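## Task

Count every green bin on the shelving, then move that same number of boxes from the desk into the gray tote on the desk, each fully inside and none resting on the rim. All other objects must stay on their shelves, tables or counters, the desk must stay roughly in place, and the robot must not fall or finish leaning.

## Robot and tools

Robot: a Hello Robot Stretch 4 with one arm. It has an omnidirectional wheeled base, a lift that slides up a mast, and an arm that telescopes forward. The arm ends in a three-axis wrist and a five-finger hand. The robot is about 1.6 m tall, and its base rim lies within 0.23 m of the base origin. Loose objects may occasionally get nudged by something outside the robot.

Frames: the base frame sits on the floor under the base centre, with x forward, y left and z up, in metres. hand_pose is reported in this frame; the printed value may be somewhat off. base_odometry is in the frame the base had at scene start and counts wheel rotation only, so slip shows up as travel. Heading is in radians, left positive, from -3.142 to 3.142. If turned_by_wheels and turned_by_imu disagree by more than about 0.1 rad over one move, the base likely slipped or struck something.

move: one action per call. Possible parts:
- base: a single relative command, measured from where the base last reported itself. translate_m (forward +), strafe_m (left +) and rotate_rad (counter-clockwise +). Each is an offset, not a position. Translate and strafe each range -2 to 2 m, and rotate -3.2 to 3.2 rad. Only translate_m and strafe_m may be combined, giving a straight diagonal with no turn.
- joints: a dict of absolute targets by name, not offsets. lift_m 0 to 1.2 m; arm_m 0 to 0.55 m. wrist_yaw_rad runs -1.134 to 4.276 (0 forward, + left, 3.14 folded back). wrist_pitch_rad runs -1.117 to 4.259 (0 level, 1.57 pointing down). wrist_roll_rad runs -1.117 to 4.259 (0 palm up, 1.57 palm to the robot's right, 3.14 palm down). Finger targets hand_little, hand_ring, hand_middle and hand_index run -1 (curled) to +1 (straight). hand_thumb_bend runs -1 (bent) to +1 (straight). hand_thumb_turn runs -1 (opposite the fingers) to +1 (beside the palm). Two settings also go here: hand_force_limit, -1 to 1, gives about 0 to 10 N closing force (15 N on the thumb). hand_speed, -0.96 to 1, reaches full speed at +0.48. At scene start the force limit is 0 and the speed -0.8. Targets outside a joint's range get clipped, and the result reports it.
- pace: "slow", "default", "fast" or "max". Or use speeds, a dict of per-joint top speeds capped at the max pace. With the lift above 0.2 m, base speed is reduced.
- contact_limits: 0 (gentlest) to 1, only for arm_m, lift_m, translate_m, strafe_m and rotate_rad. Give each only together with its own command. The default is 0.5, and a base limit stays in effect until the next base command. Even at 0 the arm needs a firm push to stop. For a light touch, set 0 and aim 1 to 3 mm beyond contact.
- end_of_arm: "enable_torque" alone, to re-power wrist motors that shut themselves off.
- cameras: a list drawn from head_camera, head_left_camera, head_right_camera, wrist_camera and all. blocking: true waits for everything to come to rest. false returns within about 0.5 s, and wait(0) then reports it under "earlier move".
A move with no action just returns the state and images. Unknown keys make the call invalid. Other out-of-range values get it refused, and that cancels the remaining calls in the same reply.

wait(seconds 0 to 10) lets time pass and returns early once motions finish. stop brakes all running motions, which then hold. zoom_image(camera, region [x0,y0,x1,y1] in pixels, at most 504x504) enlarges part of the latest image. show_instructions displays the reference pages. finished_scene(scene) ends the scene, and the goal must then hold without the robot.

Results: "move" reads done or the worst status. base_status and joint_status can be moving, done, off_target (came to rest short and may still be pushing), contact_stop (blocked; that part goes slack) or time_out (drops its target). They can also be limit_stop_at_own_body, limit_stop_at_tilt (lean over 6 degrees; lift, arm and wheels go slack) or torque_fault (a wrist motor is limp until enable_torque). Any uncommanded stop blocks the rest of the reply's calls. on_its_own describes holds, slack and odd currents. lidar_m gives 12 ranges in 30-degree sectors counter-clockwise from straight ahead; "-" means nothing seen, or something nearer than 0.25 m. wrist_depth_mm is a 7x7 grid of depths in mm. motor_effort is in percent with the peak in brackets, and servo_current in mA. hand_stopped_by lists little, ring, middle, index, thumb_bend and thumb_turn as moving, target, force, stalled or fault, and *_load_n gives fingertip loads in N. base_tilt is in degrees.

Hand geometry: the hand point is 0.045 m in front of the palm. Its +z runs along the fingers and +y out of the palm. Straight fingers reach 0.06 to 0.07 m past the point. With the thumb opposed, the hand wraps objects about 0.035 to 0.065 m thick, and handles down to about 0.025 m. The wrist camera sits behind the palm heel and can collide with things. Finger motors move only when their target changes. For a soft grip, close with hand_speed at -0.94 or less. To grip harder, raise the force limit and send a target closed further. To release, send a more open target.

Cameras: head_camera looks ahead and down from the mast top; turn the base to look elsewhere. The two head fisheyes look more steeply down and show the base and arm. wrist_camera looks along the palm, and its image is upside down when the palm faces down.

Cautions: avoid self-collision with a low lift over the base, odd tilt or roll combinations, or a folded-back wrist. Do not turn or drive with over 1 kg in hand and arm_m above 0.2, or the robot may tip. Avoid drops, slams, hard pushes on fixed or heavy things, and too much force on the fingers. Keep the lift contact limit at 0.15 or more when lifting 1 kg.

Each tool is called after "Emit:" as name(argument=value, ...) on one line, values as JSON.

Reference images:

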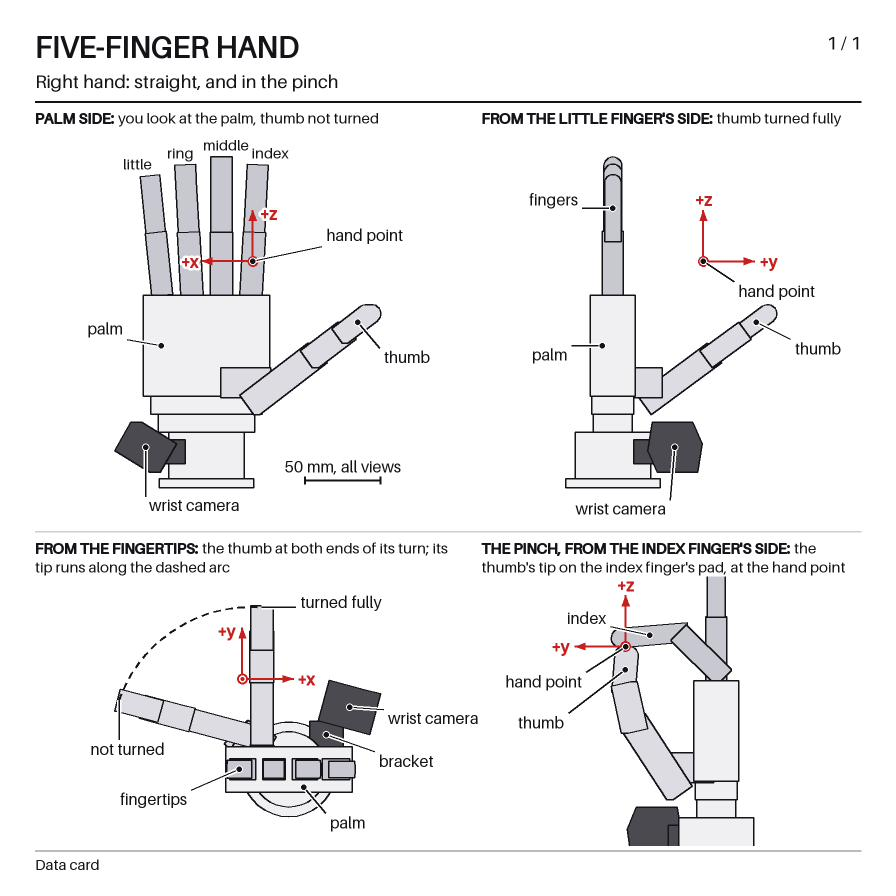

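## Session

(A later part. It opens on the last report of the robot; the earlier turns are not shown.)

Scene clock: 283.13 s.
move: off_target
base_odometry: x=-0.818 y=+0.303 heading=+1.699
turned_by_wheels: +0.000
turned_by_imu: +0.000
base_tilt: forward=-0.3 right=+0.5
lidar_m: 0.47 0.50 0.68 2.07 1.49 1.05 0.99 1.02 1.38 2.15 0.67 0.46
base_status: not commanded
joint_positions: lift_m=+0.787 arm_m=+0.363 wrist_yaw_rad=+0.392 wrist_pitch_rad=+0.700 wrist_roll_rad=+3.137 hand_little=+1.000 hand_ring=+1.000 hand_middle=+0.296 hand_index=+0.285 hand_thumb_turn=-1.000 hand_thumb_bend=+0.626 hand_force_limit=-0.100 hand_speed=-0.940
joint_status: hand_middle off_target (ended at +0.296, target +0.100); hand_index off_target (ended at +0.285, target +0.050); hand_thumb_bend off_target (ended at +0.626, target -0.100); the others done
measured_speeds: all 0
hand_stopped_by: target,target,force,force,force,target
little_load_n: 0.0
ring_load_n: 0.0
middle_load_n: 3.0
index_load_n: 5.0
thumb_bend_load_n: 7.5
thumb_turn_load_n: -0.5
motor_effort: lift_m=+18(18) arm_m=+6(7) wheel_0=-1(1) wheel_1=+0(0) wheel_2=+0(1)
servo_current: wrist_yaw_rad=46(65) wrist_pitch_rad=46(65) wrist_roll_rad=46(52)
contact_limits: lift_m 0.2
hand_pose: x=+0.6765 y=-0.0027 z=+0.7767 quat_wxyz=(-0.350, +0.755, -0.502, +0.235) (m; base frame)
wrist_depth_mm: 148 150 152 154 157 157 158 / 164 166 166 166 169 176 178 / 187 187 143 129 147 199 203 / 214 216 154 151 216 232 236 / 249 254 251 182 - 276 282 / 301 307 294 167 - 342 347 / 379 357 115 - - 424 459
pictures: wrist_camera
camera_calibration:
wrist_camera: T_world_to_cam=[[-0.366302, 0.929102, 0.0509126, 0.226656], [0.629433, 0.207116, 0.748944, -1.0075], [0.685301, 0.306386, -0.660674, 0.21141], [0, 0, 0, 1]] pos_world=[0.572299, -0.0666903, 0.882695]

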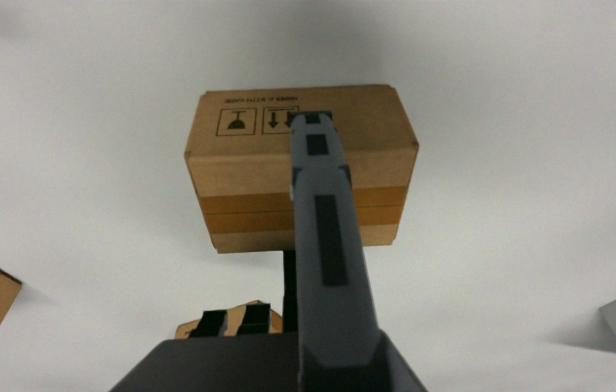

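Emit:
move(joints={"lift_m": 0.98})

Emit:
move(base={"strafe_m": 0.56}, joints={"arm_m": 0.2, "wrist_yaw_rad": 0.035}, cameras=["wrist_camera", "head_camera"])

Scene clock: 289.40 s.
move: done
base_odometry: x=-0.818 y=+0.303 heading=+1.699
turned_by_wheels: +0.000
turned_by_imu: +0.001
base_tilt: forward=-0.3 right=+0.6
lidar_m: 0.47 0.51 0.69 2.10 1.47 1.05 0.99 1.00 1.38 2.16 0.69 0.49
base_status: not commanded
joint_positions: lift_m=+0.980 arm_m=+0.363 wrist_yaw_rad=+0.392 wrist_pitch_rad=+0.701 wrist_roll_rad=+3.137 hand_little=+1.000 hand_ring=+1.000 hand_middle=+0.296 hand_index=+0.285 hand_thumb_turn=-1.000 hand_thumb_bend=+0.626 hand_force_limit=-0.100 hand_speed=-0.940
joint_status: all done
measured_speeds: all 0
hand_stopped_by: target,target,force,force,force,target
little_load_n: 0.0
ring_load_n: 0.0
middle_load_n: 3.0
index_load_n: 5.0
thumb_bend_load_n: 7.5
thumb_turn_load_n: -0.5
motor_effort: lift_m=+24(27) arm_m=+6(7) wheel_0=-1(1) wheel_1=+0(1) wheel_2=+0(0)
servo_current: wrist_yaw_rad=39(65) wrist_pitch_rad=39(65) wrist_roll_rad=46(59)
hand_pose: x=+0.6765 y=-0.0027 z=+0.9691 quat_wxyz=(-0.350, +0.755, -0.502, +0.235) (m; base frame)
wrist_depth_mm: 330 334 338 342 347 353 355 / 357 373 366 366 377 392 399 / 357 418 143 129 142 449 424 / 473 484 153 151 150 517 418 / 559 569 559 178 - 615 580 / 640 676 654 168 - 759 788 / 603 627 115 - - 946 1042
pictures: none

Scene clock: 292.60 s.
move: done
base_odometry: x=-1.373 y=+0.232 heading=+1.699
turned_by_wheels: +0.000
turned_by_imu: +0.000
base_tilt: forward=-0.3 right=+0.5
lidar_m: 0.46 0.49 1.60 1.51 1.58 1.06 0.99 1.03 1.37 2.71 0.70 0.49
base_status: done
joint_positions: lift_m=+0.980 arm_m=+0.200 wrist_yaw_rad=+0.037 wrist_pitch_rad=+0.701 wrist_roll_rad=+3.137 hand_little=+1.000 hand_ring=+1.000 hand_middle=+0.296 hand_index=+0.285 hand_thumb_turn=-1.000 hand_thumb_bend=+0.626 hand_force_limit=-0.100 hand_speed=-0.940
joint_status: all done
measured_speeds: all 0
hand_stopped_by: target,target,force,force,force,target
little_load_n: 0.0
ring_load_n: 0.0
middle_load_n: 3.0
index_load_n: 5.0
thumb_bend_load_n: 7.5
thumb_turn_load_n: -1.0
motor_effort: lift_m=+24(25) arm_m=-6(9) wheel_0=+1(10) wheel_1=-2(9) wheel_2=+0(4)
servo_current: wrist_yaw_rad=46(98) wrist_pitch_rad=39(72) wrist_roll_rad=46(52)
hand_pose: x=+0.5035 y=-0.0520 z=+0.9690 quat_wxyz=(-0.303, +0.654, -0.628, +0.293) (m; base frame)
wrist_depth_mm: 332 336 340 343 345 353 355 / 370 370 368 368 379 392 399 / 407 332 143 129 141 449 455 / 477 362 153 151 150 525 564 / 559 430 433 178 - 621 1098 / 683 691 430 168 - 931 991 / 842 788 115 - - 904 891
pictures: head_camera, wrist_camera
camera_calibration:
wrist_camera: T_world_to_cam=[[-0.0201706, 0.998501, 0.0508883, 0.0287311], [0.662446, -0.0247753, 0.7487, -1.06084], [0.748838, 0.0488125, -0.660953, 0.427123], [0, 0, 0, 1]] pos_world=[0.383481, -0.0758196, 1.0751]

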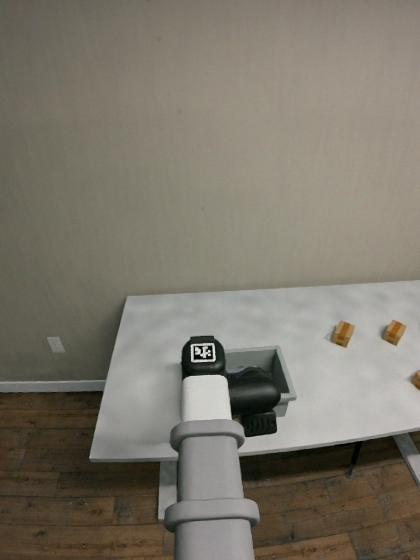

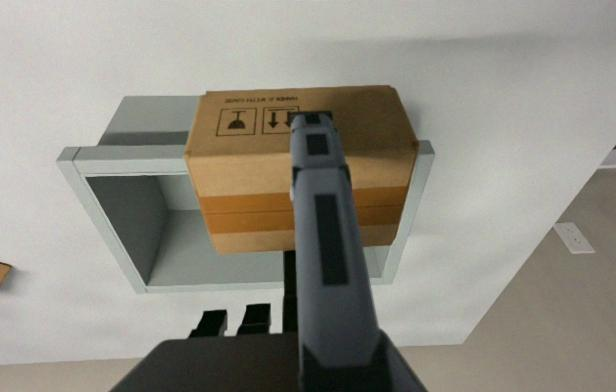

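Emit:
move(base={"strafe_m": 0.024}, joints={"arm_m": 0.375, "hand_ring": 0.5, "hand_little": 0.5, "hand_speed": -0.3})

Emit:
move(joints={"lift_m": 0.87}, contact_limits={"lift_m": 0.2}, cameras=["wrist_camera", "head_camera"])

Scene clock: 354.40 s.
move: done
base_odometry: x=-1.397 y=+0.229 heading=+1.699
turned_by_wheels: +0.000
turned_by_imu: +0.001
base_tilt: forward=-0.3 right=+0.5
lidar_m: 0.46 0.51 1.58 1.50 1.55 1.08 0.99 1.02 1.39 2.75 0.69 0.49
base_status: done
joint_positions: lift_m=+0.980 arm_m=+0.375 wrist_yaw_rad=+0.037 wrist_pitch_rad=+0.701 wrist_roll_rad=+3.137 hand_little=+0.500 hand_ring=+0.500 hand_middle=+0.296 hand_index=+0.285 hand_thumb_turn=-1.000 hand_thumb_bend=+0.626 hand_force_limit=-0.100 hand_speed=-0.300
joint_status: all done
measured_speeds: all 0
hand_stopped_by: target,target,force,force,force,target
little_load_n: 0.0
ring_load_n: 0.0
middle_load_n: 3.0
index_load_n: 5.5
thumb_bend_load_n: 7.5
thumb_turn_load_n: -1.0
motor_effort: lift_m=+24(25) arm_m=+6(9) wheel_0=-1(8) wheel_1=+0(10) wheel_2=+0(4)
servo_current: wrist_yaw_rad=52(72) wrist_pitch_rad=33(65) wrist_roll_rad=46(59)
hand_pose: x=+0.6781 y=-0.0520 z=+0.9690 quat_wxyz=(-0.303, +0.654, -0.628, +0.293) (m; base frame)
wrist_depth_mm: 293 332 334 340 273 351 357 / 293 364 359 362 274 392 399 / 294 317 143 129 141 445 452 / 473 484 154 151 150 521 1008 / 559 569 186 - - 621 917 / 676 691 173 162 - 768 798 / 691 691 115 - - 741 715
pictures: none

Scene clock: 355.90 s.
move: done
base_odometry: x=-1.397 y=+0.229 heading=+1.699
turned_by_wheels: +0.000
turned_by_imu: +0.000
base_tilt: forward=-0.3 right=+0.5
lidar_m: 0.47 0.51 1.57 1.49 1.55 1.06 1.01 1.03 1.39 2.75 0.68 0.50
base_status: not commanded
joint_positions: lift_m=+0.870 arm_m=+0.375 wrist_yaw_rad=+0.037 wrist_pitch_rad=+0.701 wrist_roll_rad=+3.137 hand_little=+0.500 hand_ring=+0.500 hand_middle=+0.296 hand_index=+0.285 hand_thumb_turn=-1.000 hand_thumb_bend=+0.626 hand_force_limit=-0.100 hand_speed=-0.300
joint_status: all done
measured_speeds: all 0
hand_stopped_by: target,target,force,force,force,target
little_load_n: 0.0
ring_load_n: 0.0
middle_load_n: 3.0
index_load_n: 5.0
thumb_bend_load_n: 7.5
thumb_turn_load_n: -1.0
motor_effort: lift_m=+18(23) arm_m=+6(6) wheel_0=-1(1) wheel_1=+0(0) wheel_2=+0(1)
servo_current: wrist_yaw_rad=46(59) wrist_pitch_rad=33(65) wrist_roll_rad=46(59)
contact_limits: lift_m 0.2
hand_pose: x=+0.6781 y=-0.0520 z=+0.8596 quat_wxyz=(-0.303, +0.654, -0.628, +0.293) (m; base frame)
wrist_depth_mm: 224 226 229 231 229 153 - / 249 251 248 247 245 153 135 / 274 285 143 129 143 160 317 / 263 271 154 151 160 187 359 / 234 236 190 175 - 410 427 / 462 473 174 162 - 521 778 / 580 544 115 - - 707 715
pictures: head_camera, wrist_camera
camera_calibration:
wrist_camera: T_world_to_cam=[[-0.0201032, 0.998498, 0.0509619, 0.0377185], [0.662448, -0.0248749, 0.748695, -1.09459], [0.748838, 0.0488108, -0.660953, 0.223928], [0, 0, 0, 1]] pos_world=[0.558181, -0.0758197, 0.965596]

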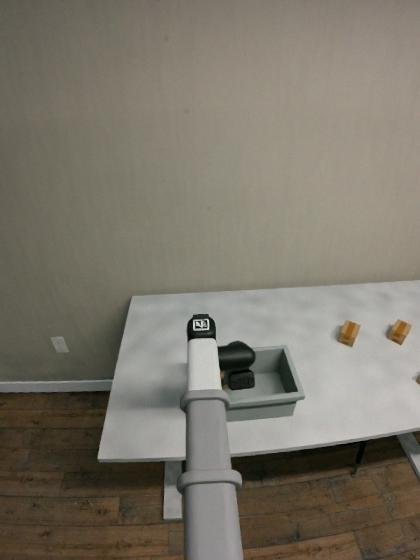

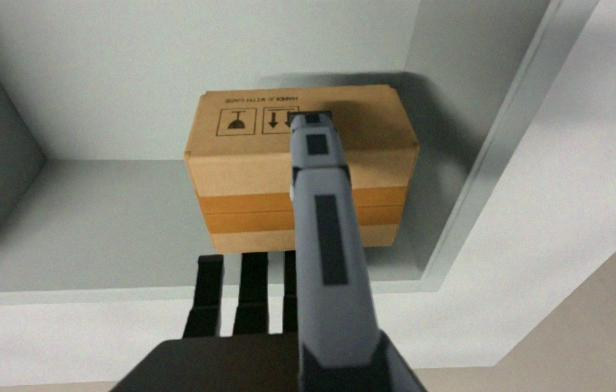

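Emit:
move(joints={"lift_m": 0.793}, contact_limits={"lift_m": 0.1}, pace="slow")

Emit:
move(joints={"hand_index": 0.65, "hand_middle": 0.65, "hand_ring": 0.65, "hand_little": 0.65, "hand_thumb_bend": 1.0, "hand_speed": -0.85})

Emit:
move(joints={"lift_m": 0.98}, cameras=["wrist_camera"])

Scene clock: 365.63 s.
move: done
base_odometry: x=-1.397 y=+0.229 heading=+1.699
turned_by_wheels: +0.000
turned_by_imu: +0.001
base_tilt: forward=-0.3 right=+0.5
lidar_m: 0.46 0.50 1.58 1.48 1.56 1.06 1.00 1.03 1.38 2.73 0.68 0.49
base_status: not commanded
joint_positions: lift_m=+0.793 arm_m=+0.375 wrist_yaw_rad=+0.037 wrist_pitch_rad=+0.701 wrist_roll_rad=+3.137 hand_little=+0.500 hand_ring=+0.500 hand_middle=+0.296 hand_index=+0.285 hand_thumb_turn=-1.000 hand_thumb_bend=+0.626 hand_force_limit=-0.100 hand_speed=-0.300
joint_status: all done
measured_speeds: all 0
hand_stopped_by: target,target,force,force,force,target
little_load_n: 0.0
ring_load_n: 0.0
middle_load_n: 3.0
index_load_n: 5.0
thumb_bend_load_n: 7.5
thumb_turn_load_n: -1.0
motor_effort: lift_m=+18(19) arm_m=+6(7) wheel_0=-1(1) wheel_1=+0(0) wheel_2=+0(0)
servo_current: wrist_yaw_rad=52(65) wrist_pitch_rad=46(72) wrist_roll_rad=52(52)
contact_limits: lift_m 0.1
hand_pose: x=+0.6781 y=-0.0520 z=+0.7826 quat_wxyz=(-0.303, +0.654, -0.628, +0.293) (m; base frame)
wrist_depth_mm: - - - - - - - / - - - - - - - / 189 191 143 129 147 153 122 / 216 220 154 151 159 153 - / 233 236 190 175 - 154 - / 207 209 175 162 - 154 - / 186 184 115 - - 155 124
pictures: none

Scene clock: 367.87 s.
move: done
base_odometry: x=-1.397 y=+0.229 heading=+1.699
turned_by_wheels: +0.000
turned_by_imu: +0.000
base_tilt: forward=-0.2 right=+0.5
lidar_m: 0.46 0.49 1.54 1.50 1.57 1.07 1.00 1.03 1.37 2.71 0.66 0.50
base_status: not commanded
joint_positions: lift_m=+0.793 arm_m=+0.375 wrist_yaw_rad=+0.037 wrist_pitch_rad=+0.701 wrist_roll_rad=+3.137 hand_little=+0.650 hand_ring=+0.650 hand_middle=+0.650 hand_index=+0.650 hand_thumb_turn=-1.000 hand_thumb_bend=+1.000 hand_force_limit=-0.100 hand_speed=-0.850
joint_status: all done
measured_speeds: all 0
hand_stopped_by: target,target,target,target,target,target
little_load_n: 0.0
ring_load_n: 0.0
middle_load_n: 0.0
index_load_n: 0.0
thumb_bend_load_n: 0.0
thumb_turn_load_n: 0.0
motor_effort: lift_m=+18(19) arm_m=+6(6) wheel_0=-1(1) wheel_1=+0(0) wheel_2=+0(1)
servo_current: wrist_yaw_rad=59(65) wrist_pitch_rad=33(59) wrist_roll_rad=52(59)
contact_limits: lift_m 0.1
hand_pose: x=+0.6781 y=-0.0520 z=+0.7826 quat_wxyz=(-0.303, +0.654, -0.628, +0.293) (m; base frame)
wrist_depth_mm: - - - - - - - / - - - - - - - / 189 191 145 142 151 153 122 / 216 221 160 155 205 153 - / 233 235 230 204 - 153 - / 207 208 183 187 - 154 - / 186 183 115 - - 155 129
pictures: none

Scene clock: 369.73 s.
move: done
base_odometry: x=-1.397 y=+0.229 heading=+1.699
turned_by_wheels: +0.000
turned_by_imu: +0.000
base_tilt: forward=-0.3 right=+0.5
lidar_m: 0.47 0.50 1.57 1.49 1.55 1.08 1.00 1.01 1.41 2.74 0.68 0.49
base_status: not commanded
joint_positions: lift_m=+0.980 arm_m=+0.375 wrist_yaw_rad=+0.037 wrist_pitch_rad=+0.701 wrist_roll_rad=+3.137 hand_little=+0.650 hand_ring=+0.650 hand_middle=+0.650 hand_index=+0.650 hand_thumb_turn=-1.000 hand_thumb_bend=+1.000 hand_force_limit=-0.100 hand_speed=-0.850
joint_status: all done
measured_speeds: all 0
hand_stopped_by: target,target,target,target,target,target
little_load_n: 0.0
ring_load_n: 0.0
middle_load_n: 0.0
index_load_n: 0.0
thumb_bend_load_n: -0.5
thumb_turn_load_n: 0.0
motor_effort: lift_m=+25(27) arm_m=+6(6) wheel_0=-1(1) wheel_1=+0(0) wheel_2=+0(0)
servo_current: wrist_yaw_rad=46(72) wrist_pitch_rad=46(65) wrist_roll_rad=46(59)
hand_pose: x=+0.6781 y=-0.0520 z=+0.9691 quat_wxyz=(-0.303, +0.654, -0.628, +0.293) (m; base frame)
wrist_depth_mm: 291 332 327 291 273 351 355 / 291 364 366 117 273 397 397 / 294 314 320 312 433 442 455 / 477 488 492 500 - 517 991 / 564 569 564 569 - 615 904 / 683 691 180 179 - 798 809 / 699 699 115 - - 723 723
pictures: wrist_camera
camera_calibration:
wrist_camera: T_world_to_cam=[[-0.0201032, 0.998498, 0.0509619, 0.0321382], [0.662448, -0.0248749, 0.748695, -1.17657], [0.748838, 0.0488108, -0.660953, 0.296302], [0, 0, 0, 1]] pos_world=[0.558181, -0.0758197, 1.0751]

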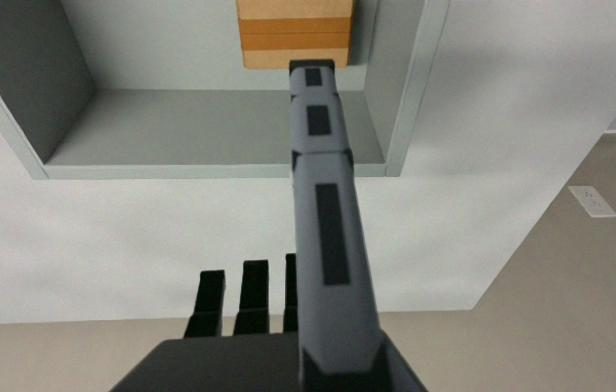

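Emit:
move(base={"strafe_m": -0.773}, joints={"arm_m": 0.2, "wrist_yaw_rad": 0.39, "hand_index": 0.75, "hand_middle": 0.75, "hand_ring": 1, "hand_little": 1, "hand_speed": 0.0})

Emit:
move(joints={"arm_m": 0.3235, "lift_m": 0.868}, cameras=["wrist_camera"])

Scene clock: 378.43 s.
move: done
base_odometry: x=-0.630 y=+0.328 heading=+1.699
turned_by_wheels: +0.000
turned_by_imu: +0.002
base_tilt: forward=-0.3 right=+0.5
lidar_m: 0.46 0.48 0.69 2.27 1.46 1.05 0.97 0.99 1.37 1.97 1.83 0.50
base_status: done
joint_positions: lift_m=+0.980 arm_m=+0.200 wrist_yaw_rad=+0.388 wrist_pitch_rad=+0.701 wrist_roll_rad=+3.137 hand_little=+1.000 hand_ring=+1.000 hand_middle=+0.750 hand_index=+0.750 hand_thumb_turn=-1.000 hand_thumb_bend=+1.000 hand_force_limit=-0.100 hand_speed=+0.000
joint_status: all done
measured_speeds: all 0
hand_stopped_by: target,target,target,target,target,target
little_load_n: 0.0
ring_load_n: 0.0
middle_load_n: 0.0
index_load_n: 0.0
thumb_bend_load_n: 0.0
thumb_turn_load_n: 0.0
motor_effort: lift_m=+24(25) arm_m=-6(10) wheel_0=+0(10) wheel_1=+2(11) wheel_2=+1(4)
servo_current: wrist_yaw_rad=46(111) wrist_pitch_rad=52(65) wrist_roll_rad=46(52)
hand_pose: x=+0.5133 y=-0.0033 z=+0.9691 quat_wxyz=(-0.349, +0.754, -0.504, +0.236) (m; base frame)
wrist_depth_mm: 329 336 340 343 355 1078 1098 / 336 375 377 117 389 399 1182 / 415 421 375 364 442 452 459 / 455 480 496 504 - 521 535 / 480 569 539 591 - 627 585 / 668 691 661 195 - 768 585 / 750 778 115 - - 960 1025
pictures: none

Scene clock: 379.93 s.
move: done
base_odometry: x=-0.630 y=+0.328 heading=+1.699
turned_by_wheels: +0.000
turned_by_imu: +0.000
base_tilt: forward=-0.3 right=+0.5
lidar_m: 0.47 0.51 0.71 2.27 1.46 1.04 0.97 0.99 1.36 1.95 1.83 0.50
base_status: not commanded
joint_positions: lift_m=+0.868 arm_m=+0.323 wrist_yaw_rad=+0.388 wrist_pitch_rad=+0.701 wrist_roll_rad=+3.137 hand_little=+1.000 hand_ring=+1.000 hand_middle=+0.750 hand_index=+0.750 hand_thumb_turn=-1.000 hand_thumb_bend=+1.000 hand_force_limit=-0.100 hand_speed=+0.000
joint_status: all done
measured_speeds: all 0
hand_stopped_by: target,target,target,target,target,target
little_load_n: 0.0
ring_load_n: 0.0
middle_load_n: 0.0
index_load_n: 0.0
thumb_bend_load_n: 0.0
thumb_turn_load_n: 0.0
motor_effort: lift_m=+18(22) arm_m=+6(8) wheel_0=+0(1) wheel_1=+2(2) wheel_2=+1(1)
servo_current: wrist_yaw_rad=46(65) wrist_pitch_rad=52(59) wrist_roll_rad=46(52)
hand_pose: x=+0.6364 y=-0.0033 z=+0.8576 quat_wxyz=(-0.349, +0.754, -0.504, +0.236) (m; base frame)
wrist_depth_mm: 226 226 225 223 235 239 242 / 251 252 213 117 259 267 271 / 282 286 281 226 301 304 309 / 322 330 334 340 - 353 357 / 355 384 370 399 - 415 430 / 459 466 359 195 - 521 535 / 580 535 115 - - 647 707
pictures: wrist_camera
camera_calibration:
wrist_camera: T_world_to_cam=[[-0.362004, 0.930787, 0.0508833, 0.205768], [0.630639, 0.204341, 0.748692, -1.04328], [0.686475, 0.303118, -0.660963, 0.292105], [0, 0, 0, 1]] pos_world=[0.531899, -0.0668838, 0.963696]

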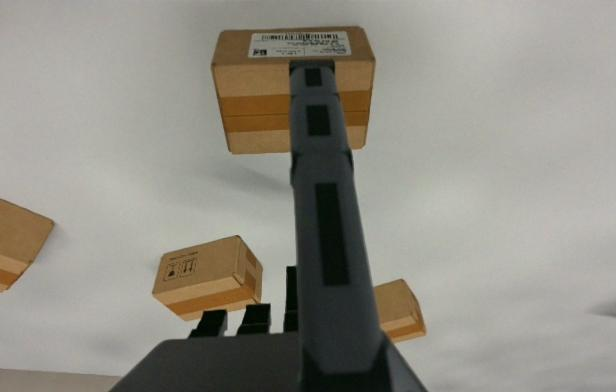

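Emit:
move(joints={"arm_m": 0.332, "lift_m": 0.81, "wrist_yaw_rad": 0.405}, cameras=["wrist_camera"])

Emit:
move(joints={"lift_m": 0.783}, contact_limits={"lift_m": 0.2}, pace="slow")

Emit:
move(joints={"hand_index": 0.3, "hand_middle": 0.3, "hand_thumb_bend": 0.0, "hand_speed": -0.94, "hand_force_limit": -0.4})

Emit:
move(joints={"hand_index": 0.05, "hand_middle": 0.1, "hand_thumb_bend": -0.1, "hand_force_limit": -0.1}, cameras=["wrist_camera"])

Scene clock: 394.03 s.
move: done
base_odometry: x=-0.630 y=+0.328 heading=+1.699
turned_by_wheels: +0.000
turned_by_imu: +0.001
base_tilt: forward=-0.3 right=+0.6
lidar_m: 0.46 0.49 0.69 2.28 1.46 1.04 0.98 1.02 1.38 1.96 1.82 0.51
base_status: not commanded
joint_positions: lift_m=+0.810 arm_m=+0.332 wrist_yaw_rad=+0.403 wrist_pitch_rad=+0.701 wrist_roll_rad=+3.137 hand_little=+1.000 hand_ring=+1.000 hand_middle=+0.750 hand_index=+0.750 hand_thumb_turn=-1.000 hand_thumb_bend=+1.000 hand_force_limit=-0.100 hand_speed=+0.000
joint_status: all done
measured_speeds: all 0
hand_stopped_by: target,target,target,target,target,target
little_load_n: 0.0
ring_load_n: 0.0
middle_load_n: 0.0
index_load_n: 0.0
thumb_bend_load_n: 0.0
thumb_turn_load_n: 0.0
motor_effort: lift_m=+18(19) arm_m=+6(9) wheel_0=+0(0) wheel_1=+1(2) wheel_2=+1(1)
servo_current: wrist_yaw_rad=46(91) wrist_pitch_rad=39(59) wrist_roll_rad=46(59)
hand_pose: x=+0.6450 y=-0.0012 z=+0.7996 quat_wxyz=(-0.351, +0.758, -0.498, +0.233) (m; base frame)
wrist_depth_mm: 169 171 173 176 177 180 182 / 189 190 175 117 180 202 205 / 213 216 163 156 215 229 233 / 244 248 237 184 255 266 271 / 286 291 298 303 - 319 322 / 345 338 319 195 - 392 397 / 430 404 115 - - 488 530
pictures: wrist_camera
camera_calibration:
wrist_camera: T_world_to_cam=[[-0.375703, 0.925342, 0.0508897, 0.218669], [0.627558, 0.213624, 0.748689, -1.00368], [0.681922, 0.313221, -0.660965, 0.250205], [0, 0, 0, 1]] pos_world=[0.541404, -0.066303, 0.905696]

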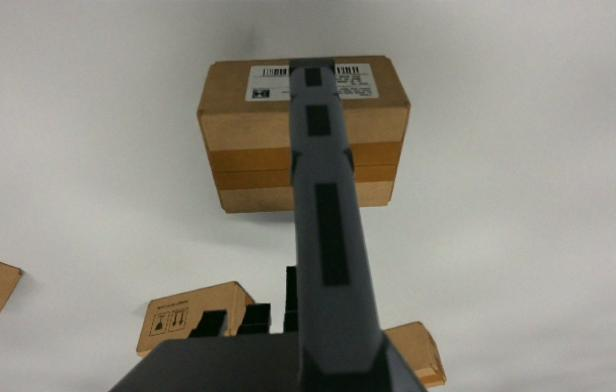

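Scene clock: 395.07 s.
move: done
base_odometry: x=-0.630 y=+0.328 heading=+1.699
turned_by_wheels: +0.000
turned_by_imu: +0.000
base_tilt: forward=-0.3 right=+0.5
lidar_m: 0.47 0.50 0.68 2.28 1.46 1.05 0.97 1.00 1.38 1.95 1.83 0.52
base_status: not commanded
joint_positions: lift_m=+0.783 arm_m=+0.332 wrist_yaw_rad=+0.403 wrist_pitch_rad=+0.701 wrist_roll_rad=+3.137 hand_little=+1.000 hand_ring=+1.000 hand_middle=+0.750 hand_index=+0.750 hand_thumb_turn=-1.000 hand_thumb_bend=+1.000 hand_force_limit=-0.100 hand_speed=+0.000
joint_status: all done
measured_speeds: all 0
hand_stopped_by: target,target,target,target,target,target
little_load_n: 0.0
ring_load_n: 0.0
middle_load_n: 0.0
index_load_n: 0.0
thumb_bend_load_n: 0.0
thumb_turn_load_n: 0.0
motor_effort: lift_m=+18(18) arm_m=+6(7) wheel_0=+0(0) wheel_1=+2(2) wheel_2=+0(1)
servo_current: wrist_yaw_rad=46(65) wrist_pitch_rad=52(65) wrist_roll_rad=39(59)
contact_limits: lift_m 0.2
hand_pose: x=+0.6450 y=-0.0012 z=+0.7726 quat_wxyz=(-0.351, +0.758, -0.498, +0.233) (m; base frame)
wrist_depth_mm: 145 146 148 149 152 153 155 / 160 162 161 117 164 173 174 / 185 184 138 133 137 195 197 / 208 211 148 145 149 227 229 / 243 247 251 172 - 271 274 / 293 300 286 211 - 332 342 / 366 342 115 - - 413 449
pictures: none

Scene clock: 399.77 s.
move: off_target
base_odometry: x=-0.630 y=+0.328 heading=+1.699
turned_by_wheels: +0.000
turned_by_imu: +0.001
base_tilt: forward=-0.3 right=+0.5
lidar_m: 0.48 0.49 0.72 2.28 1.47 1.04 0.98 1.02 1.37 1.96 1.81 0.50
base_status: not commanded
joint_positions: lift_m=+0.783 arm_m=+0.332 wrist_yaw_rad=+0.403 wrist_pitch_rad=+0.701 wrist_roll_rad=+3.137 hand_little=+1.000 hand_ring=+1.000 hand_middle=+0.300 hand_index=+0.300 hand_thumb_turn=-1.000 hand_thumb_bend=+0.626 hand_force_limit=-0.400 hand_speed=-0.940
joint_status: hand_thumb_bend off_target (ended at +0.626, target +0.000); the others done
measured_speeds: all 0
hand_stopped_by: target,target,target,target,force,target
little_load_n: 0.0
ring_load_n: 0.0
middle_load_n: 3.5
index_load_n: 1.0
thumb_bend_load_n: 4.5
thumb_turn_load_n: 0.5
motor_effort: lift_m=+18(18) arm_m=+6(7) wheel_0=+0(1) wheel_1=+1(2) wheel_2=+0(1)
servo_current: wrist_yaw_rad=46(65) wrist_pitch_rad=46(72) wrist_roll_rad=52(59)
contact_limits: lift_m 0.2
hand_pose: x=+0.6450 y=-0.0012 z=+0.7726 quat_wxyz=(-0.351, +0.758, -0.498, +0.233) (m; base frame)
wrist_depth_mm: 145 145 148 149 151 153 155 / 160 162 161 163 165 172 174 / 185 184 149 131 143 195 198 / 209 211 148 145 149 227 229 / 243 248 250 172 - 270 274 / 293 300 286 168 - 332 340 / 366 342 115 - - 410 445
pictures: none

Scene clock: 400.93 s.
move: off_target
base_odometry: x=-0.630 y=+0.328 heading=+1.699
turned_by_wheels: +0.000
turned_by_imu: +0.000
base_tilt: forward=-0.3 right=+0.5
lidar_m: 0.48 0.51 0.70 2.28 1.45 1.03 0.97 1.02 1.38 1.97 1.85 0.49
base_status: not commanded
joint_positions: lift_m=+0.783 arm_m=+0.332 wrist_yaw_rad=+0.403 wrist_pitch_rad=+0.701 wrist_roll_rad=+3.137 hand_little=+1.000 hand_ring=+1.000 hand_middle=+0.296 hand_index=+0.285 hand_thumb_turn=-1.000 hand_thumb_bend=+0.625 hand_force_limit=-0.100 hand_speed=-0.940
joint_status: hand_middle off_target (ended at +0.296, target +0.100); hand_index off_target (ended at +0.285, target +0.050); hand_thumb_bend off_target (ended at +0.625, target -0.100); the others done
measured_speeds: all 0
hand_stopped_by: target,target,force,force,force,target
little_load_n: 0.0
ring_load_n: 0.0
middle_load_n: 3.0
index_load_n: 5.0
thumb_bend_load_n: 7.5
thumb_turn_load_n: -1.0
motor_effort: lift_m=+17(18) arm_m=+6(6) wheel_0=+0(0) wheel_1=+2(2) wheel_2=+1(1)
servo_current: wrist_yaw_rad=52(65) wrist_pitch_rad=33(59) wrist_roll_rad=46(52)
contact_limits: lift_m 0.2
hand_pose: x=+0.6450 y=-0.0012 z=+0.7726 quat_wxyz=(-0.351, +0.758, -0.498, +0.233) (m; base frame)
wrist_depth_mm: 144 146 148 149 151 152 155 / 160 161 161 163 165 171 174 / 184 183 148 129 142 195 198 / 208 211 148 145 148 227 229 / 243 247 251 172 - 271 274 / 293 298 286 168 - 332 340 / 368 338 115 - - 415 445
pictures: wrist_camera
camera_calibration:
wrist_camera: T_world_to_cam=[[-0.375703, 0.925342, 0.0508897, 0.220043], [0.627558, 0.213624, 0.748689, -0.983469], [0.681922, 0.313221, -0.660965, 0.232359], [0, 0, 0, 1]] pos_world=[0.541404, -0.066303, 0.878696]

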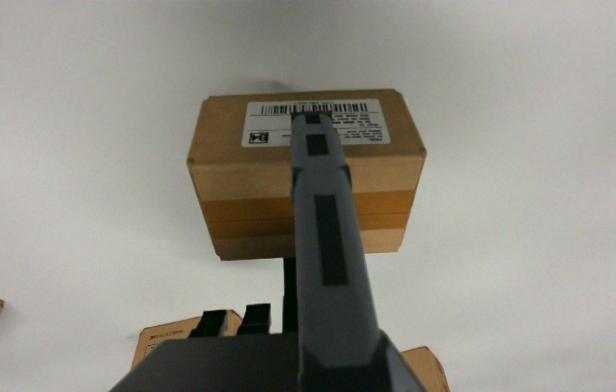

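Emit:
move(joints={"lift_m": 0.98})

Emit:
move(base={"strafe_m": 0.67}, joints={"arm_m": 0.25, "wrist_yaw_rad": 0.035, "hand_ring": 0.5, "hand_little": 0.5, "hand_speed": -0.5}, cameras=["wrist_camera", "head_camera"])

Scene clock: 406.37 s.
move: done
base_odometry: x=-0.630 y=+0.328 heading=+1.699
turned_by_wheels: +0.000
turned_by_imu: +0.001
base_tilt: forward=-0.3 right=+0.5
lidar_m: 0.47 0.52 0.69 2.30 1.45 1.02 0.98 1.01 1.38 1.96 1.85 0.50
base_status: not commanded
joint_positions: lift_m=+0.980 arm_m=+0.332 wrist_yaw_rad=+0.403 wrist_pitch_rad=+0.701 wrist_roll_rad=+3.137 hand_little=+1.000 hand_ring=+1.000 hand_middle=+0.296 hand_index=+0.285 hand_thumb_turn=-1.000 hand_thumb_bend=+0.625 hand_force_limit=-0.100 hand_speed=-0.940
joint_status: all done
measured_speeds: all 0
hand_stopped_by: target,target,force,force,force,target
little_load_n: 0.0
ring_load_n: 0.0
middle_load_n: 3.0
index_load_n: 4.5
thumb_bend_load_n: 7.0
thumb_turn_load_n: -0.5
motor_effort: lift_m=+24(27) arm_m=+6(6) wheel_0=+0(1) wheel_1=+1(2) wheel_2=+1(1)
servo_current: wrist_yaw_rad=33(65) wrist_pitch_rad=33(65) wrist_roll_rad=46(59)
hand_pose: x=+0.6450 y=-0.0012 z=+0.9690 quat_wxyz=(-0.351, +0.758, -0.498, +0.233) (m; base frame)
wrist_depth_mm: 332 336 338 342 345 353 355 / 370 370 368 364 379 392 399 / 375 418 148 129 142 449 452 / 473 484 148 145 145 521 530 / 559 574 574 172 - 615 627 / 661 691 654 168 - 759 788 / 627 654 115 - - 946 1025
pictures: none

Scene clock: 409.93 s.
move: done
base_odometry: x=-1.295 y=+0.242 heading=+1.699
turned_by_wheels: +0.000
turned_by_imu: +0.000
base_tilt: forward=-0.3 right=+0.5
lidar_m: 0.46 0.50 1.67 1.60 1.67 1.06 0.99 1.03 1.38 2.63 0.69 0.49
base_status: done
joint_positions: lift_m=+0.980 arm_m=+0.250 wrist_yaw_rad=+0.037 wrist_pitch_rad=+0.701 wrist_roll_rad=+3.137 hand_little=+0.500 hand_ring=+0.500 hand_middle=+0.296 hand_index=+0.285 hand_thumb_turn=-1.000 hand_thumb_bend=+0.625 hand_force_limit=-0.100 hand_speed=-0.500
joint_status: all done
measured_speeds: all 0
hand_stopped_by: target,target,force,force,force,target
little_load_n: 0.0
ring_load_n: 0.0
middle_load_n: 3.0
index_load_n: 5.0
thumb_bend_load_n: 7.0
thumb_turn_load_n: -0.5
motor_effort: lift_m=+25(25) arm_m=-6(9) wheel_0=-1(9) wheel_1=-2(11) wheel_2=+0(5)
servo_current: wrist_yaw_rad=46(130) wrist_pitch_rad=39(72) wrist_roll_rad=52(59)
hand_pose: x=+0.5534 y=-0.0520 z=+0.9690 quat_wxyz=(-0.303, +0.654, -0.628, +0.293) (m; base frame)
wrist_depth_mm: 332 334 338 343 345 351 357 / 370 366 303 304 310 309 392 / 421 410 148 129 142 327 449 / 477 484 147 145 145 377 530 / 535 574 191 172 - 615 654 / 676 699 174 163 - 759 931 / 798 798 115 - - 842 842
pictures: head_camera, wrist_camera
camera_calibration:
wrist_camera: T_world_to_cam=[[-0.0201638, 0.9985, 0.0508951, 0.0297294], [0.662602, -0.0247747, 0.748562, -1.09388], [0.7487, 0.048817, -0.661109, 0.38991], [0, 0, 0, 1]] pos_world=[0.433481, -0.0758196, 1.0751]

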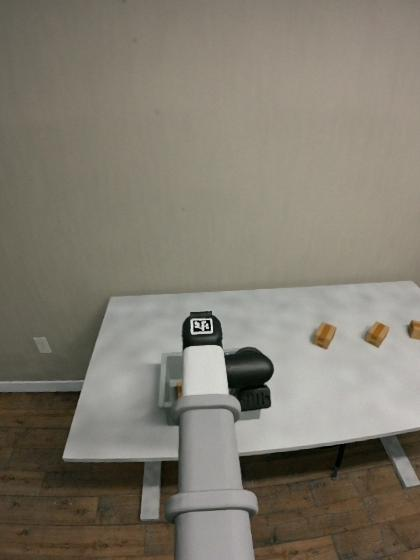

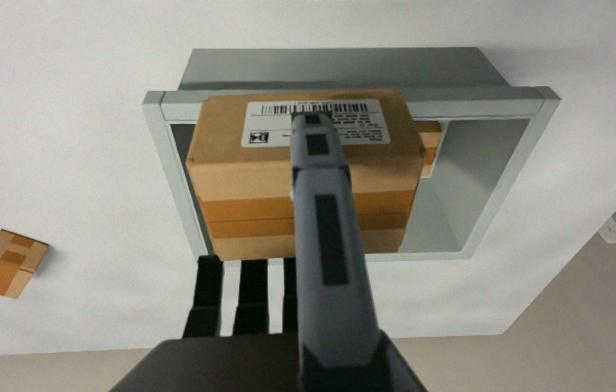

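Emit:
move(joints={"arm_m": 0.375})

Emit:
move(joints={"lift_m": 0.86}, contact_limits={"lift_m": 0.2}, cameras=["wrist_camera"])

Scene clock: 416.77 s.
move: done
base_odometry: x=-1.295 y=+0.242 heading=+1.699
turned_by_wheels: +0.000
turned_by_imu: +0.001
base_tilt: forward=-0.3 right=+0.5
lidar_m: 0.45 0.51 1.68 1.61 1.68 1.06 0.99 1.04 1.38 2.63 0.69 0.49
base_status: not commanded
joint_positions: lift_m=+0.980 arm_m=+0.375 wrist_yaw_rad=+0.037 wrist_pitch_rad=+0.701 wrist_roll_rad=+3.137 hand_little=+0.500 hand_ring=+0.500 hand_middle=+0.296 hand_index=+0.285 hand_thumb_turn=-1.000 hand_thumb_bend=+0.625 hand_force_limit=-0.100 hand_speed=-0.500
joint_status: all done
measured_speeds: all 0
hand_stopped_by: target,target,force,force,force,target
little_load_n: 0.0
ring_load_n: 0.0
middle_load_n: 3.0
index_load_n: 5.0
thumb_bend_load_n: 7.0
thumb_turn_load_n: -0.5
motor_effort: lift_m=+24(25) arm_m=+7(9) wheel_0=-1(1) wheel_1=-2(2) wheel_2=+0(1)
servo_current: wrist_yaw_rad=46(59) wrist_pitch_rad=46(72) wrist_roll_rad=52(52)
hand_pose: x=+0.6781 y=-0.0520 z=+0.9690 quat_wxyz=(-0.303, +0.654, -0.628, +0.293) (m; base frame)
wrist_depth_mm: 332 247 334 338 298 303 251 / 368 355 349 362 373 345 277 / 415 410 148 129 142 324 452 / 477 484 148 145 145 525 525 / 554 569 191 171 - 609 676 / 676 691 174 162 - 759 820 / 691 699 115 - - 741 723
pictures: none

Scene clock: 418.30 s.
move: done
base_odometry: x=-1.295 y=+0.242 heading=+1.699
turned_by_wheels: +0.000
turned_by_imu: +0.000
base_tilt: forward=-0.3 right=+0.5
lidar_m: 0.47 0.51 1.67 1.57 1.65 1.05 0.99 1.02 1.37 2.62 0.68 0.48
base_status: not commanded
joint_positions: lift_m=+0.860 arm_m=+0.375 wrist_yaw_rad=+0.037 wrist_pitch_rad=+0.701 wrist_roll_rad=+3.137 hand_little=+0.500 hand_ring=+0.500 hand_middle=+0.296 hand_index=+0.285 hand_thumb_turn=-1.000 hand_thumb_bend=+0.625 hand_force_limit=-0.100 hand_speed=-0.500
joint_status: all done
measured_speeds: all 0
hand_stopped_by: target,target,force,force,force,target
little_load_n: 0.0
ring_load_n: 0.0
middle_load_n: 3.0
index_load_n: 5.0
thumb_bend_load_n: 7.0
thumb_turn_load_n: -0.5
motor_effort: lift_m=+18(23) arm_m=+6(7) wheel_0=-1(1) wheel_1=-2(2) wheel_2=+0(0)
servo_current: wrist_yaw_rad=59(78) wrist_pitch_rad=65(65) wrist_roll_rad=39(59)
contact_limits: lift_m 0.2
hand_pose: x=+0.6781 y=-0.0520 z=+0.8495 quat_wxyz=(-0.303, +0.654, -0.628, +0.293) (m; base frame)
wrist_depth_mm: 132 207 219 220 224 223 226 / 131 205 239 236 203 203 205 / 137 204 148 129 142 224 239 / 293 204 148 145 148 285 252 / 364 203 192 171 - 248 242 / 439 413 175 162 - 492 512 / 554 521 115 - - 621 699
pictures: wrist_camera
camera_calibration:
wrist_camera: T_world_to_cam=[[-0.0201638, 0.9985, 0.0508951, 0.0383258], [0.662602, -0.0247747, 0.748562, -1.08705], [0.7487, 0.048817, -0.661109, 0.217544], [0, 0, 0, 1]] pos_world=[0.558181, -0.0758196, 0.955596]

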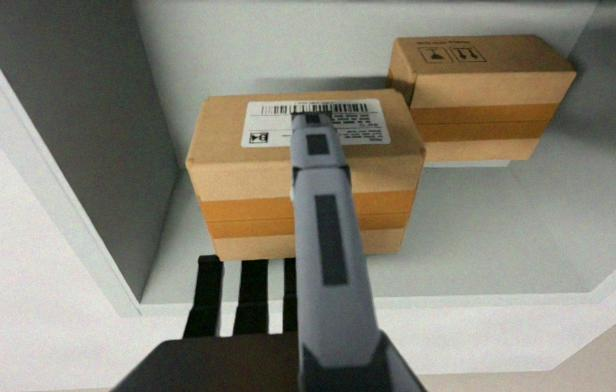

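Emit:
move(joints={"lift_m": 0.789}, contact_limits={"lift_m": 0.1}, pace="slow")

Emit:
move(joints={"hand_index": 0.65, "hand_middle": 0.65, "hand_ring": 0.65, "hand_little": 0.65, "hand_thumb_bend": 1.0, "hand_speed": -0.85})

Emit:
move(joints={"lift_m": 0.98})

Emit:
move(base={"strafe_m": -0.4}, joints={"arm_m": 0.0, "hand_index": 0.75, "hand_middle": 0.75, "hand_ring": 1, "hand_little": 1, "hand_speed": 0.0}, cameras=["wrist_camera", "head_camera"])

Emit:
zoom_image(camera="head_camera", region=[0, 290, 200, 440])

Emit:
zoom_image(camera="head_camera", region=[200, 300, 400, 420])

Scene clock: 426.13 s.
move: done
base_odometry: x=-1.295 y=+0.242 heading=+1.699
turned_by_wheels: +0.000
turned_by_imu: +0.001
base_tilt: forward=-0.3 right=+0.5
lidar_m: 0.45 0.51 1.67 1.59 1.68 1.07 1.00 1.03 1.39 2.64 0.68 0.50
base_status: not commanded
joint_positions: lift_m=+0.789 arm_m=+0.375 wrist_yaw_rad=+0.037 wrist_pitch_rad=+0.701 wrist_roll_rad=+3.137 hand_little=+0.500 hand_ring=+0.500 hand_middle=+0.296 hand_index=+0.285 hand_thumb_turn=-1.000 hand_thumb_bend=+0.625 hand_force_limit=-0.100 hand_speed=-0.500
joint_status: all done
measured_speeds: all 0
hand_stopped_by: target,target,force,force,force,target
little_load_n: 0.0
ring_load_n: 0.0
middle_load_n: 3.0
index_load_n: 5.0
thumb_bend_load_n: 7.0
thumb_turn_load_n: -0.5
motor_effort: lift_m=+18(19) arm_m=+6(6) wheel_0=-1(1) wheel_1=-2(2) wheel_2=+0(0)
servo_current: wrist_yaw_rad=52(59) wrist_pitch_rad=39(65) wrist_roll_rad=46(59)
contact_limits: lift_m 0.1
hand_pose: x=+0.6781 y=-0.0520 z=+0.7785 quat_wxyz=(-0.303, +0.654, -0.628, +0.293) (m; base frame)
wrist_depth_mm: - - - - - - - / - - - - - - - / 131 191 138 105 138 148 - / 130 202 148 145 148 156 162 / 130 203 192 172 - 185 236 / 130 202 175 162 - 218 221 / 137 174 115 - - 196 196
pictures: none

Scene clock: 428.37 s.
move: done
base_odometry: x=-1.295 y=+0.242 heading=+1.699
turned_by_wheels: +0.000
turned_by_imu: +0.000
base_tilt: forward=-0.3 right=+0.5
lidar_m: 0.46 0.51 1.69 1.59 1.67 1.05 0.99 1.02 1.38 2.62 0.67 0.50
base_status: not commanded
joint_positions: lift_m=+0.789 arm_m=+0.375 wrist_yaw_rad=+0.037 wrist_pitch_rad=+0.701 wrist_roll_rad=+3.137 hand_little=+0.650 hand_ring=+0.650 hand_middle=+0.650 hand_index=+0.650 hand_thumb_turn=-1.000 hand_thumb_bend=+1.000 hand_force_limit=-0.100 hand_speed=-0.850
joint_status: all done
measured_speeds: all 0
hand_stopped_by: target,target,target,target,target,target
little_load_n: 0.0
ring_load_n: 0.0
middle_load_n: 0.0
index_load_n: 0.0
thumb_bend_load_n: 0.0
thumb_turn_load_n: -0.5
motor_effort: lift_m=+18(19) arm_m=+6(7) wheel_0=-1(1) wheel_1=-2(2) wheel_2=+0(1)
servo_current: wrist_yaw_rad=59(59) wrist_pitch_rad=46(65) wrist_roll_rad=52(59)
contact_limits: lift_m 0.1
hand_pose: x=+0.6781 y=-0.0520 z=+0.7785 quat_wxyz=(-0.303, +0.654, -0.628, +0.293) (m; base frame)
wrist_depth_mm: - - - - - - - / - - - - - - - / 130 192 142 - - 148 - / 130 203 153 150 158 156 162 / 130 203 228 177 - 185 235 / 130 202 183 187 - 218 220 / 137 174 115 - - 196 196
pictures: none

Scene clock: 430.23 s.
move: done
base_odometry: x=-1.295 y=+0.242 heading=+1.699
turned_by_wheels: +0.000
turned_by_imu: +0.000
base_tilt: forward=-0.3 right=+0.5
lidar_m: 0.47 0.49 1.67 1.60 1.67 1.06 1.00 1.02 1.40 2.64 0.67 0.47
base_status: not commanded
joint_positions: lift_m=+0.980 arm_m=+0.375 wrist_yaw_rad=+0.037 wrist_pitch_rad=+0.701 wrist_roll_rad=+3.137 hand_little=+0.650 hand_ring=+0.650 hand_middle=+0.650 hand_index=+0.650 hand_thumb_turn=-1.000 hand_thumb_bend=+1.000 hand_force_limit=-0.100 hand_speed=-0.850
joint_status: all done
measured_speeds: all 0
hand_stopped_by: target,target,target,target,target,target
little_load_n: 0.0
ring_load_n: 0.0
middle_load_n: 0.0
index_load_n: 0.0
thumb_bend_load_n: 0.0
thumb_turn_load_n: 0.0
motor_effort: lift_m=+24(27) arm_m=+6(6) wheel_0=-1(1) wheel_1=-2(2) wheel_2=+0(0)
servo_current: wrist_yaw_rad=52(78) wrist_pitch_rad=26(59) wrist_roll_rad=46(52)
hand_pose: x=+0.6781 y=-0.0520 z=+0.9691 quat_wxyz=(-0.303, +0.654, -0.628, +0.293) (m; base frame)
wrist_depth_mm: 332 247 322 291 294 304 252 / 368 357 359 117 377 345 277 / 415 410 322 315 334 324 459 / 473 484 492 500 - 521 530 / 559 569 559 569 - 621 668 / 668 691 180 179 - 768 809 / 699 699 115 - - 723 715
pictures: none

Scene clock: 432.90 s.
move: done
base_odometry: x=-0.898 y=+0.293 heading=+1.699
turned_by_wheels: +0.000
turned_by_imu: +0.001
base_tilt: forward=-0.3 right=+0.5
lidar_m: 0.47 0.49 0.69 2.00 2.09 1.04 0.98 1.03 1.35 2.22 0.66 0.48
base_status: done
joint_positions: lift_m=+0.980 arm_m=+0.000 wrist_yaw_rad=+0.037 wrist_pitch_rad=+0.701 wrist_roll_rad=+3.137 hand_little=+1.000 hand_ring=+1.000 hand_middle=+0.750 hand_index=+0.750 hand_thumb_turn=-1.000 hand_thumb_bend=+1.000 hand_force_limit=-0.100 hand_speed=+0.000
joint_status: all done
measured_speeds: all 0
hand_stopped_by: target,target,target,target,target,target
little_load_n: 0.0
ring_load_n: 0.0
middle_load_n: 0.0
index_load_n: 0.0
thumb_bend_load_n: 0.0
thumb_turn_load_n: 0.0
motor_effort: lift_m=+24(25) arm_m=-7(9) wheel_0=+0(11) wheel_1=+2(10) wheel_2=+0(4)
servo_current: wrist_yaw_rad=46(65) wrist_pitch_rad=52(72) wrist_roll_rad=52(59)
hand_pose: x=+0.3034 y=-0.0520 z=+0.9691 quat_wxyz=(-0.303, +0.654, -0.628, +0.293) (m; base frame)
wrist_depth_mm: 1025 1042 1042 1042 1060 1098 1098 / 1160 1138 1182 117 1205 1205 1255 / 1255 1160 1255 1281 1336 1336 1397 / 480 488 492 504 - 521 530 / 544 574 591 591 - 574 512 / 676 691 661 195 - 580 621 / 854 798 115 - - 960 1025
pictures: head_camera, wrist_camera
camera_calibration:
wrist_camera: T_world_to_cam=[[-0.0201638, 0.9985, 0.0508951, 0.0246834], [0.662602, -0.0247747, 0.748562, -0.928304], [0.7487, 0.048817, -0.661109, 0.577151], [0, 0, 0, 1]] pos_world=[0.183481, -0.0758196, 1.0752]

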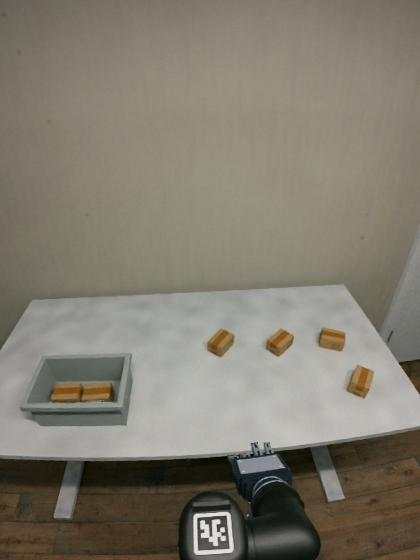

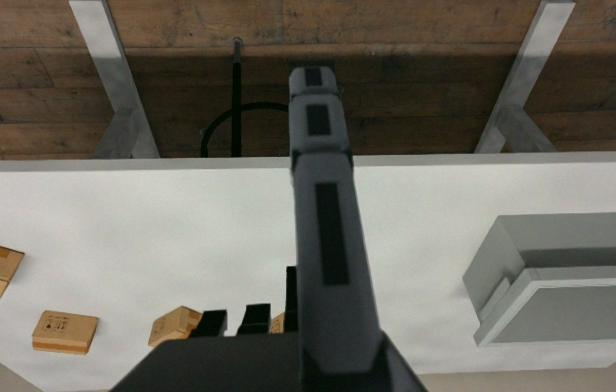

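Scaled by 2.520 from the camera's 420x560 image, which has a finer 1200x1600 frame.

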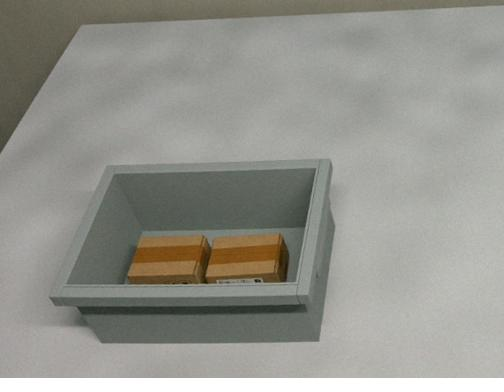

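Scaled by 2.520 from the camera's 420x560 image, which has a finer 1200x1600 frame.

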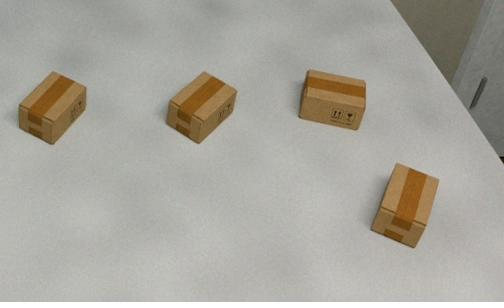

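Emit:
move(base={"translate_m": 0.12, "strafe_m": -0.129}, joints={"arm_m": 0.3, "wrist_yaw_rad": 0.87})

Emit:
move(joints={"arm_m": 0.456, "lift_m": 0.868}, cameras=["wrist_camera", "head_camera"])

Scene clock: 445.83 s.
move: done
base_odometry: x=-0.785 y=+0.429 heading=+1.699
turned_by_wheels: +0.000
turned_by_imu: +0.000
base_tilt: forward=-0.3 right=+0.5
lidar_m: 0.36 0.38 0.52 2.12 2.25 1.17 1.08 1.12 1.56 2.09 0.53 0.39
base_status: done
joint_positions: lift_m=+0.980 arm_m=+0.300 wrist_yaw_rad=+0.868 wrist_pitch_rad=+0.701 wrist_roll_rad=+3.137 hand_little=+1.000 hand_ring=+1.000 hand_middle=+0.750 hand_index=+0.750 hand_thumb_turn=-1.000 hand_thumb_bend=+1.000 hand_force_limit=-0.100 hand_speed=+0.000
joint_status: all done
measured_speeds: all 0
hand_stopped_by: target,target,target,target,target,target
little_load_n: 0.0
ring_load_n: 0.0
middle_load_n: 0.0
index_load_n: 0.0
thumb_bend_load_n: 0.0
thumb_turn_load_n: 0.0
motor_effort: lift_m=+23(25) arm_m=+6(9) wheel_0=+0(10) wheel_1=+1(6) wheel_2=+1(8)
servo_current: wrist_yaw_rad=39(117) wrist_pitch_rad=39(65) wrist_roll_rad=46(52)
hand_pose: x=+0.5984 y=+0.0626 z=+0.9691 quat_wxyz=(-0.395, +0.852, -0.310, +0.146) (m; base frame)
wrist_depth_mm: 330 334 340 343 349 351 355 / 370 375 377 117 389 394 402 / 415 384 384 421 442 449 442 / 477 484 496 500 - 466 402 / 559 574 585 597 - 469 585 / 569 661 654 195 - 574 591 / 535 591 115 - - 1921 1808
pictures: none

Scene clock: 447.37 s.
move: done
base_odometry: x=-0.785 y=+0.429 heading=+1.699
turned_by_wheels: +0.000
turned_by_imu: +0.000
base_tilt: forward=-0.3 right=+0.5
lidar_m: 0.34 0.38 0.54 2.13 2.25 1.17 1.11 1.14 1.52 2.11 0.52 0.37
base_status: not commanded
joint_positions: lift_m=+0.868 arm_m=+0.456 wrist_yaw_rad=+0.868 wrist_pitch_rad=+0.701 wrist_roll_rad=+3.137 hand_little=+1.000 hand_ring=+1.000 hand_middle=+0.750 hand_index=+0.750 hand_thumb_turn=-1.000 hand_thumb_bend=+1.000 hand_force_limit=-0.100 hand_speed=+0.000
joint_status: all done
measured_speeds: all 0
hand_stopped_by: target,target,target,target,target,target
little_load_n: 0.0
ring_load_n: 0.0
middle_load_n: 0.0
index_load_n: 0.0
thumb_bend_load_n: 0.0
thumb_turn_load_n: 0.0
motor_effort: lift_m=+18(22) arm_m=+6(9) wheel_0=+0(1) wheel_1=+0(1) wheel_2=+1(1)
servo_current: wrist_yaw_rad=59(72) wrist_pitch_rad=26(65) wrist_roll_rad=52(52)
hand_pose: x=+0.7544 y=+0.0626 z=+0.8576 quat_wxyz=(-0.395, +0.852, -0.310, +0.146) (m; base frame)
wrist_depth_mm: 224 227 229 232 235 238 241 / 250 253 224 117 263 266 270 / 282 285 274 231 300 304 307 / 324 330 336 340 - 355 357 / 379 387 394 404 - 421 433 / 427 473 452 196 - 525 530 / 404 445 115 - - 654 715
pictures: head_camera, wrist_camera
camera_calibration:
wrist_camera: T_world_to_cam=[[-0.750823, 0.65854, 0.0508891, 0.497462], [0.465164, 0.472502, 0.748574, -1.02304], [0.468921, 0.585718, -0.661095, 0.337606], [0, 0, 0, 1]] pos_world=[0.691077, -0.0419519, 0.963696]

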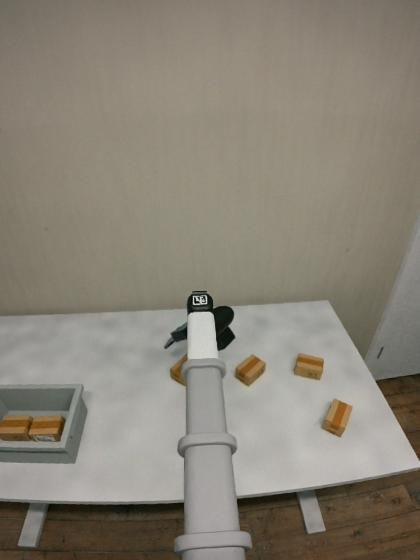

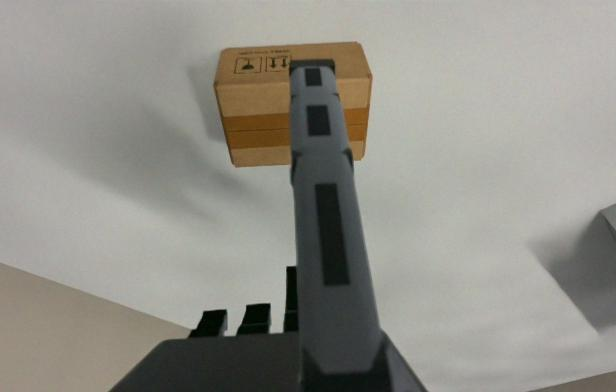

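Emit:
move(base={"strafe_m": 0.0117}, joints={"arm_m": 0.468, "lift_m": 0.81, "wrist_yaw_rad": 0.886}, cameras=["wrist_camera"])

Scene clock: 460.67 s.
move: done
base_odometry: x=-0.797 y=+0.427 heading=+1.699
turned_by_wheels: +0.000
turned_by_imu: +0.001
base_tilt: forward=-0.3 right=+0.5
lidar_m: 0.36 0.40 0.49 2.12 2.22 1.18 1.10 1.15 1.53 2.12 0.52 0.39
base_status: done
joint_positions: lift_m=+0.810 arm_m=+0.468 wrist_yaw_rad=+0.884 wrist_pitch_rad=+0.701 wrist_roll_rad=+3.137 hand_little=+1.000 hand_ring=+1.000 hand_middle=+0.750 hand_index=+0.750 hand_thumb_turn=-1.000 hand_thumb_bend=+1.000 hand_force_limit=-0.100 hand_speed=+0.000
joint_status: all done
measured_speeds: all 0
hand_stopped_by: target,target,target,target,target,target
little_load_n: 0.0
ring_load_n: 0.0
middle_load_n: 0.0
index_load_n: 0.0
thumb_bend_load_n: 0.0
thumb_turn_load_n: 0.0
motor_effort: lift_m=+18(19) arm_m=+6(9) wheel_0=+1(7) wheel_1=-1(9) wheel_2=+1(3)
servo_current: wrist_yaw_rad=52(104) wrist_pitch_rad=59(59) wrist_roll_rad=46(52)
hand_pose: x=+0.7654 y=+0.0647 z=+0.7996 quat_wxyz=(-0.396, +0.855, -0.304, +0.143) (m; base frame)
wrist_depth_mm: 169 171 173 175 177 181 182 / 189 190 173 116 190 202 204 / 213 216 162 159 228 230 232 / 245 248 236 183 263 266 271 / 286 291 298 303 - 317 325 / 345 355 345 195 - 394 399 / 397 407 115 - - 492 535
pictures: wrist_camera
camera_calibration:
wrist_camera: T_world_to_cam=[[-0.761208, 0.646508, 0.0508897, 0.515986], [0.457575, 0.47983, 0.748591, -0.980377], [0.459552, 0.593119, -0.661077, 0.299592], [0, 0, 0, 1]] pos_world=[0.703691, -0.0408682, 0.905696]

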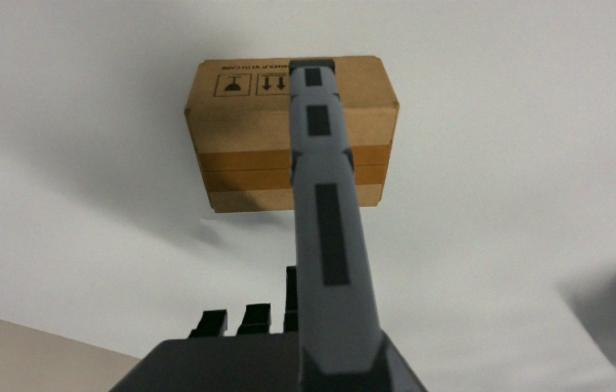

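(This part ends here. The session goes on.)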